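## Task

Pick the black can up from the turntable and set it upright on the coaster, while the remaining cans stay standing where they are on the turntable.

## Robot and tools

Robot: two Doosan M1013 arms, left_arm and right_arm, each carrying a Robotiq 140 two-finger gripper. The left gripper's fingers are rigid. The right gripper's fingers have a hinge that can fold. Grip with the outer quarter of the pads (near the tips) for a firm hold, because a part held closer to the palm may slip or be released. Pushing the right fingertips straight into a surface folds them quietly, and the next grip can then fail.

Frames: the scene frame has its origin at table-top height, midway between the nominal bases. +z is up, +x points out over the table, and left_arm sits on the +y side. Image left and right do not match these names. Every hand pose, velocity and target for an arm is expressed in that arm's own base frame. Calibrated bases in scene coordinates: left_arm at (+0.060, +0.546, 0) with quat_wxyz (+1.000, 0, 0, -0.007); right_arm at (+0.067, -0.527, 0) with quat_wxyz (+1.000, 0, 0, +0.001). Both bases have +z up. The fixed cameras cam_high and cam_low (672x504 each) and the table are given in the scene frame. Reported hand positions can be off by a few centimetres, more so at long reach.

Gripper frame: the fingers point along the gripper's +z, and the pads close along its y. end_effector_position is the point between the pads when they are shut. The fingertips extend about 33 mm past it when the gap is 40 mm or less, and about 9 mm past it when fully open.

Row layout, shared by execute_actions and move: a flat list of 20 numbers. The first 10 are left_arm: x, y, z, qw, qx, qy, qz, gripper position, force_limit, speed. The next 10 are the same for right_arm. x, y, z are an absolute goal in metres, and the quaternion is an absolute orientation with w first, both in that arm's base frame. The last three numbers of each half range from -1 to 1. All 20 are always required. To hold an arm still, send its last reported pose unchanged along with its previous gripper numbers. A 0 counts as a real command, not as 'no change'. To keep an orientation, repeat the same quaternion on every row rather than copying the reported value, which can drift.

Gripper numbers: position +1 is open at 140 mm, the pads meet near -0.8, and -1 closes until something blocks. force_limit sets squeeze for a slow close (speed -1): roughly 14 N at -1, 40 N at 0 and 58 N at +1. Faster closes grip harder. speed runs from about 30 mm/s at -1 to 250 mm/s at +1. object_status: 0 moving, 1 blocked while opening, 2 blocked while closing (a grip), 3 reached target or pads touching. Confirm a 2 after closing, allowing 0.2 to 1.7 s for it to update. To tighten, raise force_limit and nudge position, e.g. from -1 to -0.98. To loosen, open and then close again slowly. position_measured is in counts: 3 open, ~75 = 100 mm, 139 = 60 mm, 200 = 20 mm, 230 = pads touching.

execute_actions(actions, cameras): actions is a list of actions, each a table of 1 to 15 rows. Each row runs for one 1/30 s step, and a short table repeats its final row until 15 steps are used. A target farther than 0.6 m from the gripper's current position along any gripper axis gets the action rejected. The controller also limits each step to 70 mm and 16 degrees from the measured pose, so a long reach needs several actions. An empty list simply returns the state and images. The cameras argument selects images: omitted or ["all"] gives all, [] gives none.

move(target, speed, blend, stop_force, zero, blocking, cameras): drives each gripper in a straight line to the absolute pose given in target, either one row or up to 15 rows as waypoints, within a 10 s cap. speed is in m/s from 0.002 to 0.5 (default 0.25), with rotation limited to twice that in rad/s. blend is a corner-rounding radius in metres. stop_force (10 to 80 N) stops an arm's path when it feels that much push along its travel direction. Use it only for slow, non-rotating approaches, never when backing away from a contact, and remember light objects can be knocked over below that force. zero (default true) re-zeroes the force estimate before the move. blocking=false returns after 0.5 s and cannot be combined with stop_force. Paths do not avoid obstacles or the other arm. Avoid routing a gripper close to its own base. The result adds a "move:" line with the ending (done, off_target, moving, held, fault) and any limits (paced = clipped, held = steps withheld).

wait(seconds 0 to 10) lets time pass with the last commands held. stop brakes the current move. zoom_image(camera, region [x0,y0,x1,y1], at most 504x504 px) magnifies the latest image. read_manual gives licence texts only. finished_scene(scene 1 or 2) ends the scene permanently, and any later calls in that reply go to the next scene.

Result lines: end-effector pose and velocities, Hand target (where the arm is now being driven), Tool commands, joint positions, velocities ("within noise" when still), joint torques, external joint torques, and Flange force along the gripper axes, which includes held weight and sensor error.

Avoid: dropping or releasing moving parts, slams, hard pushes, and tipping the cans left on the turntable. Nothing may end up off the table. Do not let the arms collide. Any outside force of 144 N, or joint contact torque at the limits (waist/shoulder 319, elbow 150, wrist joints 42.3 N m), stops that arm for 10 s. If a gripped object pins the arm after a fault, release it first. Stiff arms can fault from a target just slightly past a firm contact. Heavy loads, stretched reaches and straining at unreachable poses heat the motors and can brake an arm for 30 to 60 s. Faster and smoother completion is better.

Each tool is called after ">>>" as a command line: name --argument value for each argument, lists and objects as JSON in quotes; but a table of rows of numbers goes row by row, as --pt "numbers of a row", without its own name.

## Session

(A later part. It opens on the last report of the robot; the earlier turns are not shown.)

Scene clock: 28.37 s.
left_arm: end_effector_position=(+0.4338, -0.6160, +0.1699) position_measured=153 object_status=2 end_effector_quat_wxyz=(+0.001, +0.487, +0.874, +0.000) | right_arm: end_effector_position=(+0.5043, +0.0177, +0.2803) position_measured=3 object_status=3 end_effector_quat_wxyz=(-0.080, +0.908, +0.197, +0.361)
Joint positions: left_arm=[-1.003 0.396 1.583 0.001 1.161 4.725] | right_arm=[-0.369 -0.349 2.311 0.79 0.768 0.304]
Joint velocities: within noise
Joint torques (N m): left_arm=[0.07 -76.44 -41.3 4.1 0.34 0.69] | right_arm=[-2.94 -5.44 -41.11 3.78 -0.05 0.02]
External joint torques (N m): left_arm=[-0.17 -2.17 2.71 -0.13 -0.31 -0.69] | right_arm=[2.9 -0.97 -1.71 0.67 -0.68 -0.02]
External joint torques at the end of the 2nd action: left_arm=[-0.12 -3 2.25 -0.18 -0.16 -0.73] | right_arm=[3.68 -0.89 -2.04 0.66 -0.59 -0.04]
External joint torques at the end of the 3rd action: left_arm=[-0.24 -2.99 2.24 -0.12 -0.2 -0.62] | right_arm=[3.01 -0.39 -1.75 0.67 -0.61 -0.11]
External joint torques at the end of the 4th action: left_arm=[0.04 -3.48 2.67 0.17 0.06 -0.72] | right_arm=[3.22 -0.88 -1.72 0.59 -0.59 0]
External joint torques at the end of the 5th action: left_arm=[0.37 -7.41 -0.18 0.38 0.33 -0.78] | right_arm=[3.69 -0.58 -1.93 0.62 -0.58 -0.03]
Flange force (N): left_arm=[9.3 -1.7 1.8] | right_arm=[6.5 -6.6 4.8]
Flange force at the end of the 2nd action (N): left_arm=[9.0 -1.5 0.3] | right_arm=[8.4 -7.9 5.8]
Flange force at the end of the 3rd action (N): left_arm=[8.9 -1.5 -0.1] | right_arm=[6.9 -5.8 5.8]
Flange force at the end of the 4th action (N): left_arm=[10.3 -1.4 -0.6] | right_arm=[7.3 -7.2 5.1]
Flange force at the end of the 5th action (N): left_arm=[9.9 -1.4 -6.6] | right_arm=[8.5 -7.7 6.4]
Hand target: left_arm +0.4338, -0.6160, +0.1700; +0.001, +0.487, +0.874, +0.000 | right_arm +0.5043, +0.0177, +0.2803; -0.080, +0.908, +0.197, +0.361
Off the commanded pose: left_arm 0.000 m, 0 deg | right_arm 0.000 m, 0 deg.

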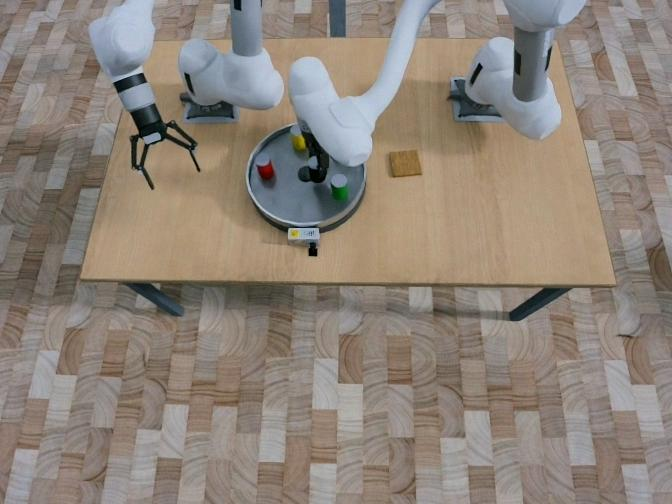

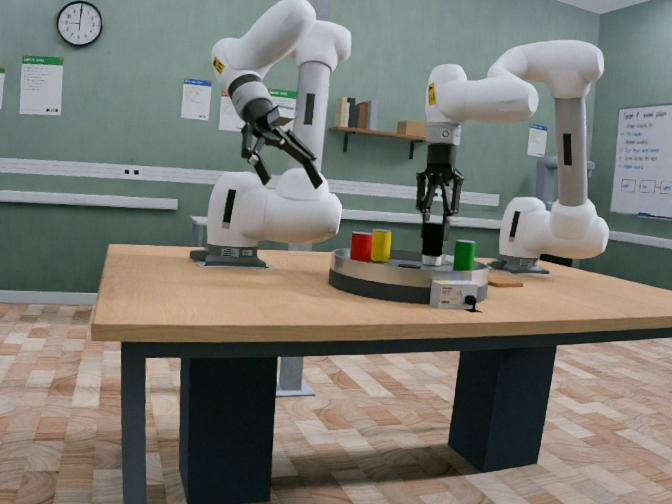

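>>> move --pt "0.4338 -0.6160 0.265 0 0.4871 0.8733 0 -1 0 -0.4 0.5043 0.0177 0.2803 -0.080 0.908 0.197 0.361 1 1 1" --pt "0.311 -0.304 0.265 0 0.4871 0.8733 0 -1 0 -0.4 0.5043 0.0177 0.2803 -0.080 0.908 0.197 0.361 1 1 1" --pt "0.311 -0.304 0.15 0 0.4871 0.8733 0 -1 0 -0.4 0.5043 0.0177 0.2803 -0.080 0.908 0.197 0.361 1 1 1" --speed 0.2 --blend 0.03

>>> zoom_image --camera "cam_high" --region '[350, 90, 480, 220]'

>>> zoom_image --camera "cam_low" --region '[420, 160, 580, 320]'

Scene clock: 31.83 s.
left_arm: end_effector_position=(+0.3110, -0.3040, +0.1500) position_measured=153 object_status=2 end_effector_quat_wxyz=(+0.000, +0.487, +0.873, +0.000) | right_arm: end_effector_position=(+0.5043, +0.0177, +0.2803) position_measured=3 object_status=3 end_effector_quat_wxyz=(-0.080, +0.908, +0.197, +0.361)
Joint positions: left_arm=[-0.853 -0.073 2.186 0 1.029 4.877] | right_arm=[-0.369 -0.349 2.311 0.79 0.768 0.304]
Joint velocities: within noise
Joint torques (N m): left_arm=[0.15 -28.31 -39.71 3.89 0.11 0.65] | right_arm=[-3.26 -5.34 -40.7 3.8 -0.03 -0.03]
External joint torques (N m): left_arm=[-0.07 -0.44 3.57 -0.16 -0.07 -0.65] | right_arm=[3.26 -1.17 -2.06 0.65 -0.69 0.03]
Flange force (N): left_arm=[5.8 -3.1 3.9] | right_arm=[7.8 -7.6 4.9]
Hand target: left_arm +0.3110, -0.3040, +0.1500; +0.000, +0.487, +0.873, +0.000 | right_arm +0.5043, +0.0177, +0.2803; -0.080, +0.908, +0.197, +0.361
Off the commanded pose: left_arm 0.000 m, 0 deg | right_arm 0.000 m, 0 deg.
move: done

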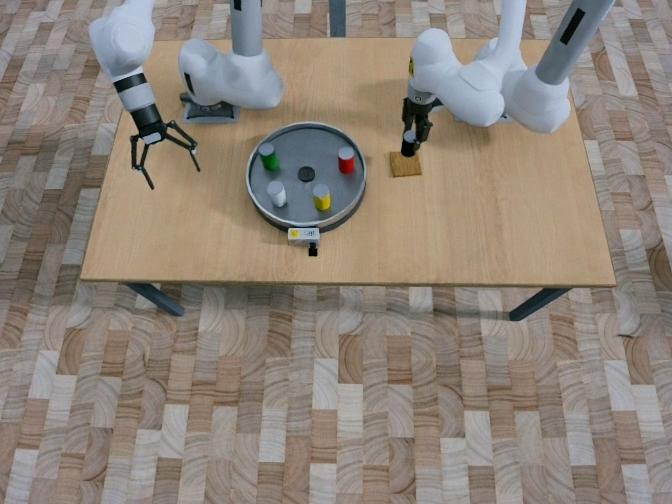

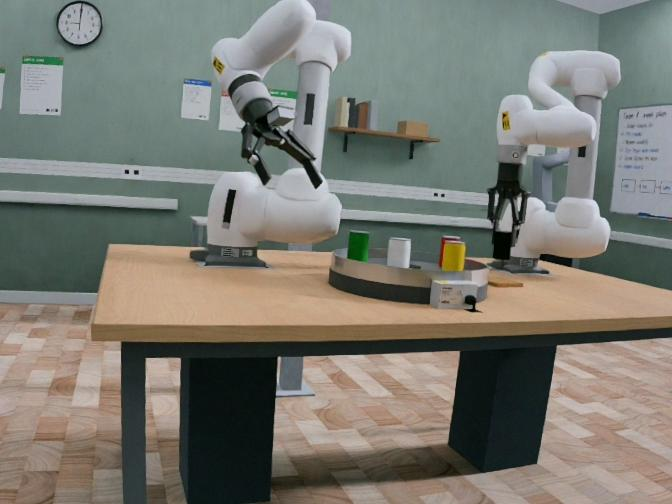

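Scaled by 3.877 from the camera's 672x504 image, which has a finer 960x720 frame.

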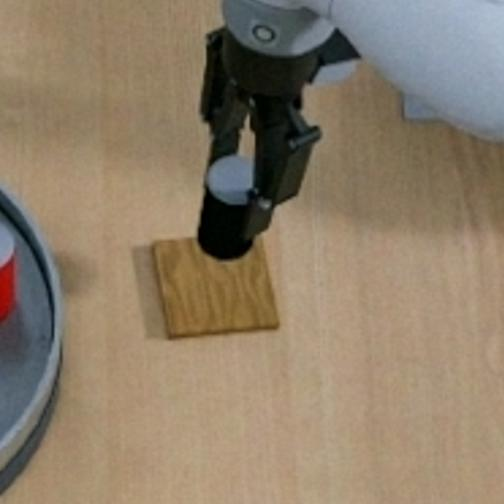

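Scaled by 3.150 from the camera's 672x504 image, which has a finer 960x720 frame.

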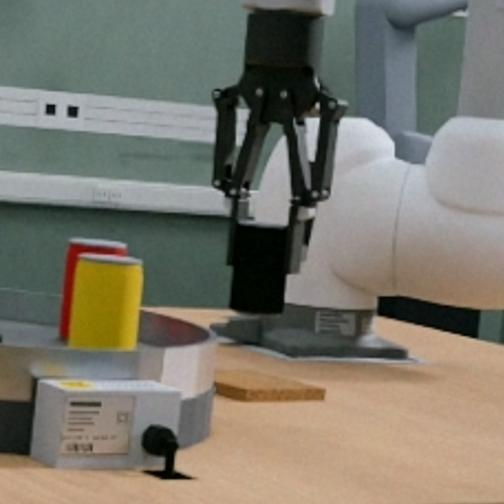

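>>> move --target '[0.306,-0.297,0.105,0,0.4871,0.8733,0,-1,0,-0.4,0.5043,0.0177,0.2803,-0.080,0.908,0.197,0.361,1,1,1]' --speed 0.15

>>> zoom_image --camera "cam_high" --region '[350, 90, 480, 220]'

>>> zoom_image --camera "cam_low" --region '[460, 210, 560, 310]'

Scene clock: 33.10 s.
left_arm: end_effector_position=(+0.3060, -0.2970, +0.1050) position_measured=153 object_status=2 end_effector_quat_wxyz=(+0.000, +0.487, +0.873, +0.000) | right_arm: end_effector_position=(+0.5043, +0.0177, +0.2803) position_measured=3 object_status=3 end_effector_quat_wxyz=(-0.080, +0.908, +0.197, +0.361)
Joint positions: left_arm=[-0.851 -0.037 2.249 0 0.929 4.879] | right_arm=[-0.369 -0.349 2.311 0.79 0.768 0.304]
Joint velocities: within noise
Joint torques (N m): left_arm=[0.15 -28.8 -36.41 3.59 0.29 0.68] | right_arm=[-2.92 -5.68 -40.72 3.76 -0.13 -0.02]
External joint torques (N m): left_arm=[-0.16 -0.89 2.63 -0.1 -0.25 -0.68] | right_arm=[2.94 -0.74 -1.71 0.66 -0.56 0.02]
Flange force (N): left_arm=[5.1 -3.3 2.3] | right_arm=[6.8 -6.4 4.9]
Hand target: left_arm +0.3060, -0.2970, +0.1050; +0.000, +0.487, +0.873, +0.000 | right_arm +0.5043, +0.0177, +0.2803; -0.080, +0.908, +0.197, +0.361
Off the commanded pose: left_arm 0.000 m, 0 deg | right_arm 0.000 m, 0 deg.
move: done

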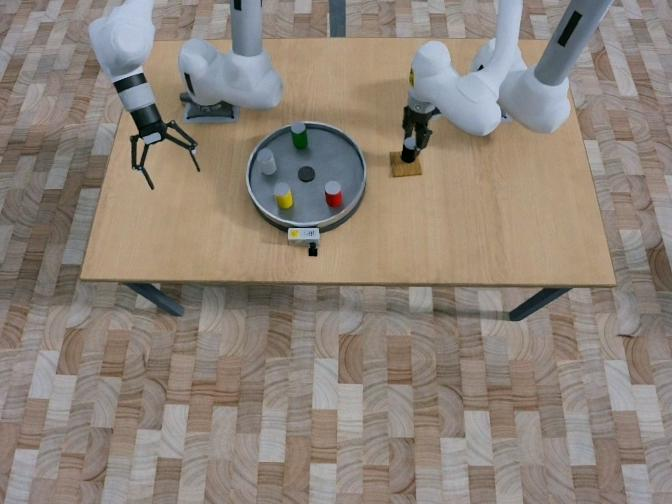

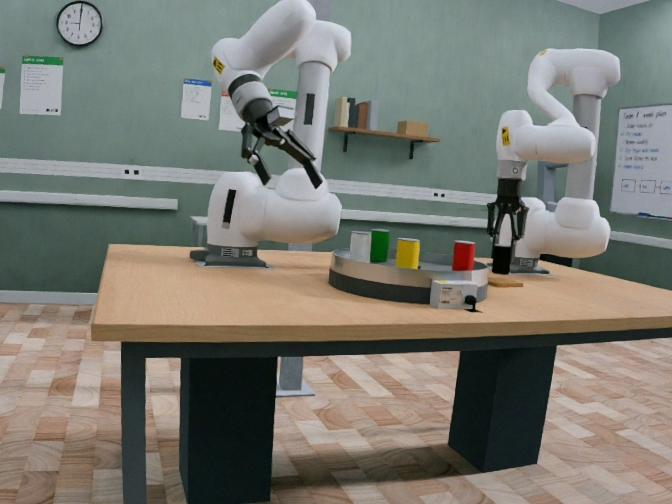

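Scaled by 3.877 from the camera's 672x504 image, which has a finer 960x720 frame.

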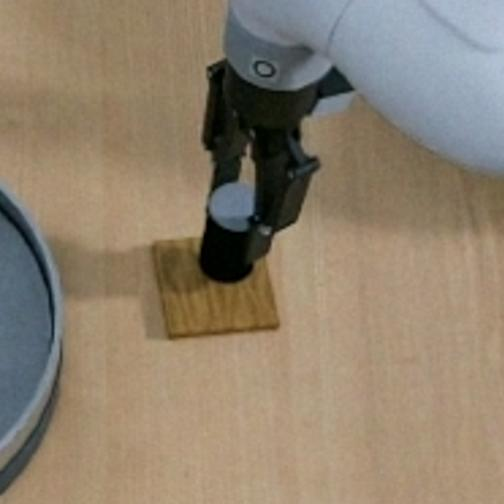

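Scaled by 5.040 from the camera's 672x504 image, which has a finer 960x720 frame.

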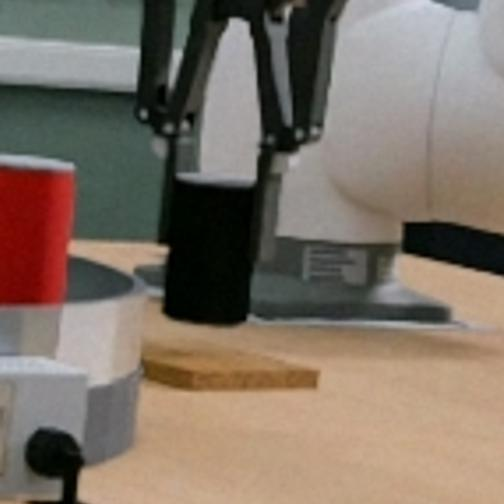

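>>> move --target '[0.309,-0.299,0.09,0,0.4871,0.8733,0,-1,0,-0.4,0.5043,0.0177,0.2803,-0.080,0.908,0.197,0.361,1,1,1]' --speed 0.06 --cameras '[]'

>>> move --target '[0.309,-0.299,0.05,0,0.4871,0.8733,0,-1,0,-0.4,0.5043,0.0177,0.2803,-0.080,0.908,0.197,0.361,1,1,1]' --speed 0.012 --stop_force 12

>>> zoom_image --camera "cam_low" --region '[460, 210, 560, 310]'

>>> zoom_image --camera "cam_high" --region '[350, 90, 480, 220]'

Scene clock: 34.23 s.
left_arm: end_effector_position=(+0.3090, -0.2990, +0.0900) position_measured=153 object_status=2 end_effector_quat_wxyz=(+0.000, +0.487, +0.873, +0.000) | right_arm: end_effector_position=(+0.5043, +0.0177, +0.2803) position_measured=3 object_status=3 end_effector_quat_wxyz=(-0.080, +0.908, +0.197, +0.361)
Joint positions: left_arm=[-0.849 -0.012 2.259 0 0.894 4.881] | right_arm=[-0.369 -0.349 2.311 0.79 0.768 0.304]
Joint velocities: within noise
Joint torques (N m): left_arm=[-0.34 -31.29 -35.67 3.49 0.13 0.64] | right_arm=[-2.87 -6.07 -40.77 3.76 -0.1 -0.01]
External joint torques (N m): left_arm=[0.35 -0.51 2.87 -0.11 -0.08 -0.64] | right_arm=[2.95 -0.43 -1.89 0.68 -0.6 0.01]
Flange force (N): left_arm=[5.2 -2.0 2.4] | right_arm=[7.3 -5.9 5.5]
Hand target: left_arm +0.3090, -0.2990, +0.0900; +0.000, +0.487, +0.873, +0.000 | right_arm +0.5043, +0.0177, +0.2803; -0.080, +0.908, +0.197, +0.361
Off the commanded pose: left_arm 0.000 m, 0 deg | right_arm 0.000 m, 0 deg.
move: done
No camera images: "cameras" was empty.

Scene clock: 35.20 s.
left_arm: end_effector_position=(+0.3091, -0.2990, +0.0857) position_measured=153 object_status=2 end_effector_quat_wxyz=(+0.000, +0.487, +0.873, +0.000) | right_arm: end_effector_position=(+0.5043, +0.0177, +0.2803) position_measured=3 object_status=3 end_effector_quat_wxyz=(-0.080, +0.908, +0.197, +0.361)
Joint positions: left_arm=[-0.849 -0.006 2.263 0 0.884 4.881] | right_arm=[-0.369 -0.349 2.311 0.79 0.768 0.304]
Joint velocities: within noise
Joint torques (N m): left_arm=[-0.85 -16.94 -24.29 3.04 -2.32 0.63] | right_arm=[-3.17 -5.82 -40.92 3.87 -0.08 -0.07]
External joint torques (N m): left_arm=[0.83 -14.94 -8.28 0.32 2.36 -0.63] | right_arm=[3.16 -0.74 -1.8 0.58 -0.63 0.06]
Flange force (N): left_arm=[10.7 -2.2 -33.6] | right_arm=[7.6 -7.1 5.3]
Hand target: left_arm +0.3090, -0.2990, +0.0857; +0.000, +0.487, +0.873, +0.000 | right_arm +0.5043, +0.0177, +0.2803; -0.080, +0.908, +0.197, +0.361
Off the commanded pose: left_arm 0.036 m, 0 deg | right_arm 0.000 m, 0 deg.
move: contact (left_arm)

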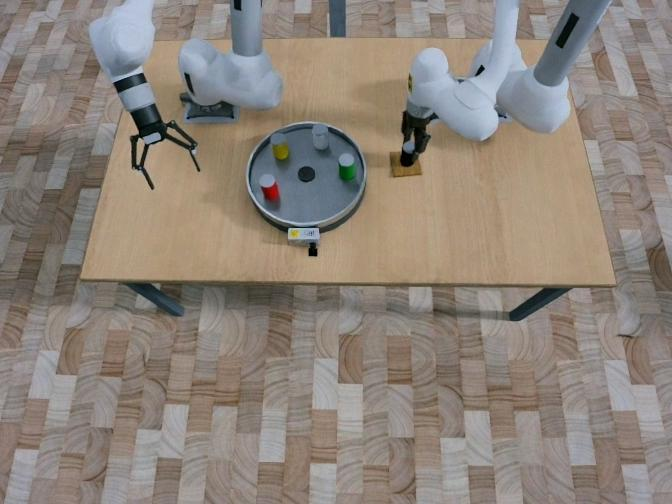

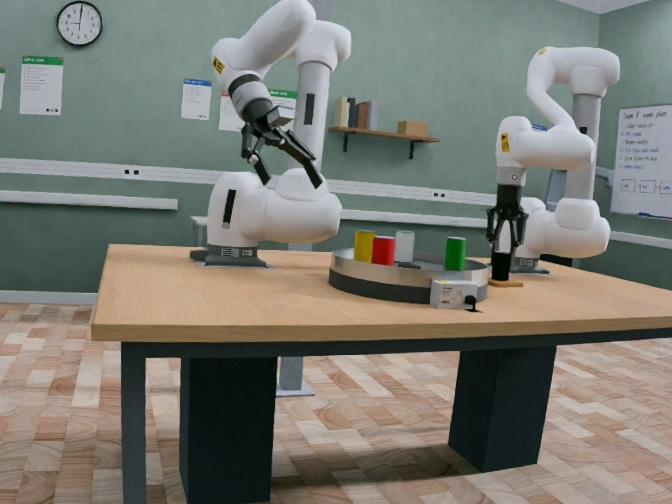

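Scaled by 5.040 from the camera's 672x504 image, which has a finer 960x720 frame.

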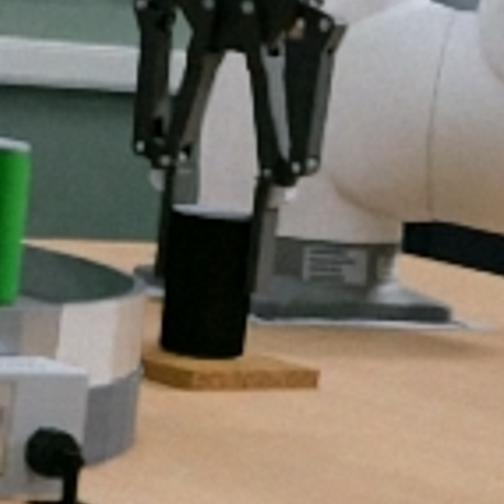

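Scaled by 3.877 from the camera's 672x504 image, which has a finer 960x720 frame.

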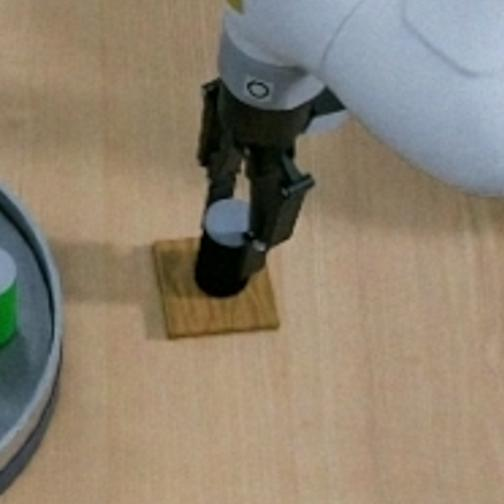

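>>> move --pt "0.3091 -0.2990 0.0862 0 0.4871 0.8733 0 0.45 0 -1 0.5043 0.0177 0.2803 -0.080 0.908 0.197 0.361 1 1 1" --pt "0.309 -0.299 0.22 0 0.4871 0.8733 0 0.45 0 -1 0.5043 0.0177 0.2803 -0.080 0.908 0.197 0.361 1 1 1" --pt "0.309 -0.19 0.28 0 0.4871 0.8733 0 0.45 0 -1 0.5043 0.0177 0.2803 -0.080 0.908 0.197 0.361 1 1 1" --speed '[0.05,0.12,0.2]' --blend '[0,0.03,0]'

>>> zoom_image --camera "cam_high" --region '[350, 90, 480, 220]'

>>> zoom_image --camera "cam_low" --region '[460, 210, 560, 310]'

Scene clock: 39.50 s.
left_arm: end_effector_position=(+0.3090, -0.1900, +0.2800) position_measured=72 object_status=3 end_effector_quat_wxyz=(+0.000, +0.487, +0.873, +0.000) | right_arm: end_effector_position=(+0.5043, +0.0177, +0.2803) position_measured=3 object_status=3 end_effector_quat_wxyz=(-0.080, +0.908, +0.197, +0.361)
Joint positions: left_arm=[-0.647 -0.298 2.108 0 1.331 5.083] | right_arm=[-0.369 -0.349 2.311 0.79 0.768 0.304]
Joint velocities: within noise
Joint torques (N m): left_arm=[-0.16 -8.85 -43.07 4.41 0.2 0.68] | right_arm=[-3.01 -6.27 -40.99 3.84 -0.05 0.02]
External joint torques (N m): left_arm=[0.13 -1.5 2.12 -0.18 -0.16 -0.68] | right_arm=[3.03 -0.35 -2.04 0.64 -0.69 -0.03]
Flange force (N): left_arm=[4.1 -3.8 2.9] | right_arm=[7.7 -5.9 5.9]
Hand target: left_arm +0.3090, -0.1900, +0.2800; +0.000, +0.487, +0.873, +0.000 | right_arm +0.5043, +0.0177, +0.2803; -0.080, +0.908, +0.197, +0.361
Off the commanded pose: left_arm 0.000 m, 0 deg | right_arm 0.000 m, 0 deg.
move: done

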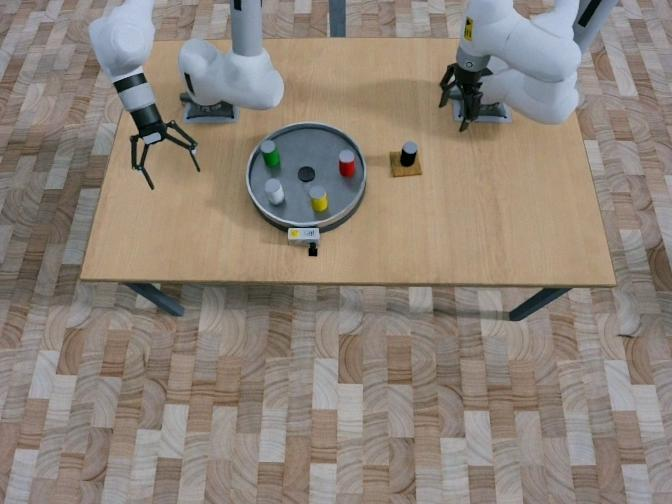

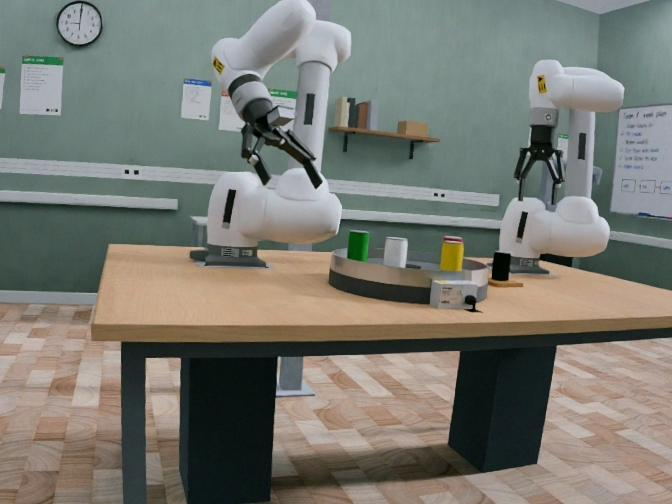

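Scaled by 3.877 from the camera's 672x504 image, which has a finer 960x720 frame.

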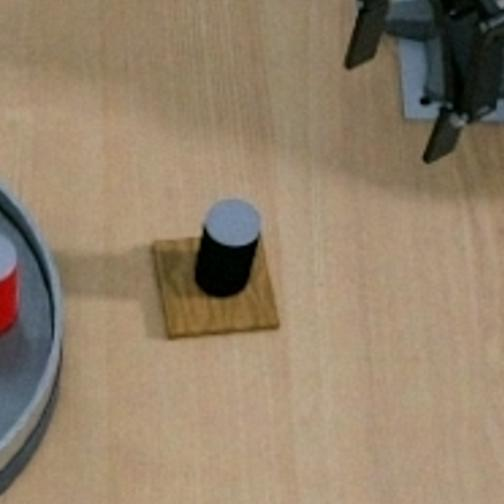

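Scaled by 5.040 from the camera's 672x504 image, which has a finer 960x720 frame.

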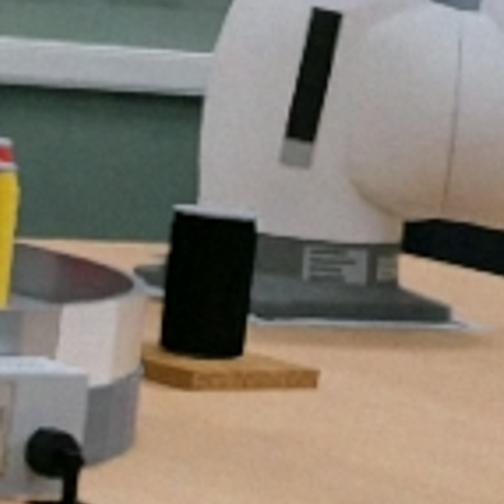

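>>> finished_scene --scene 2

The scene is finished: the task was done.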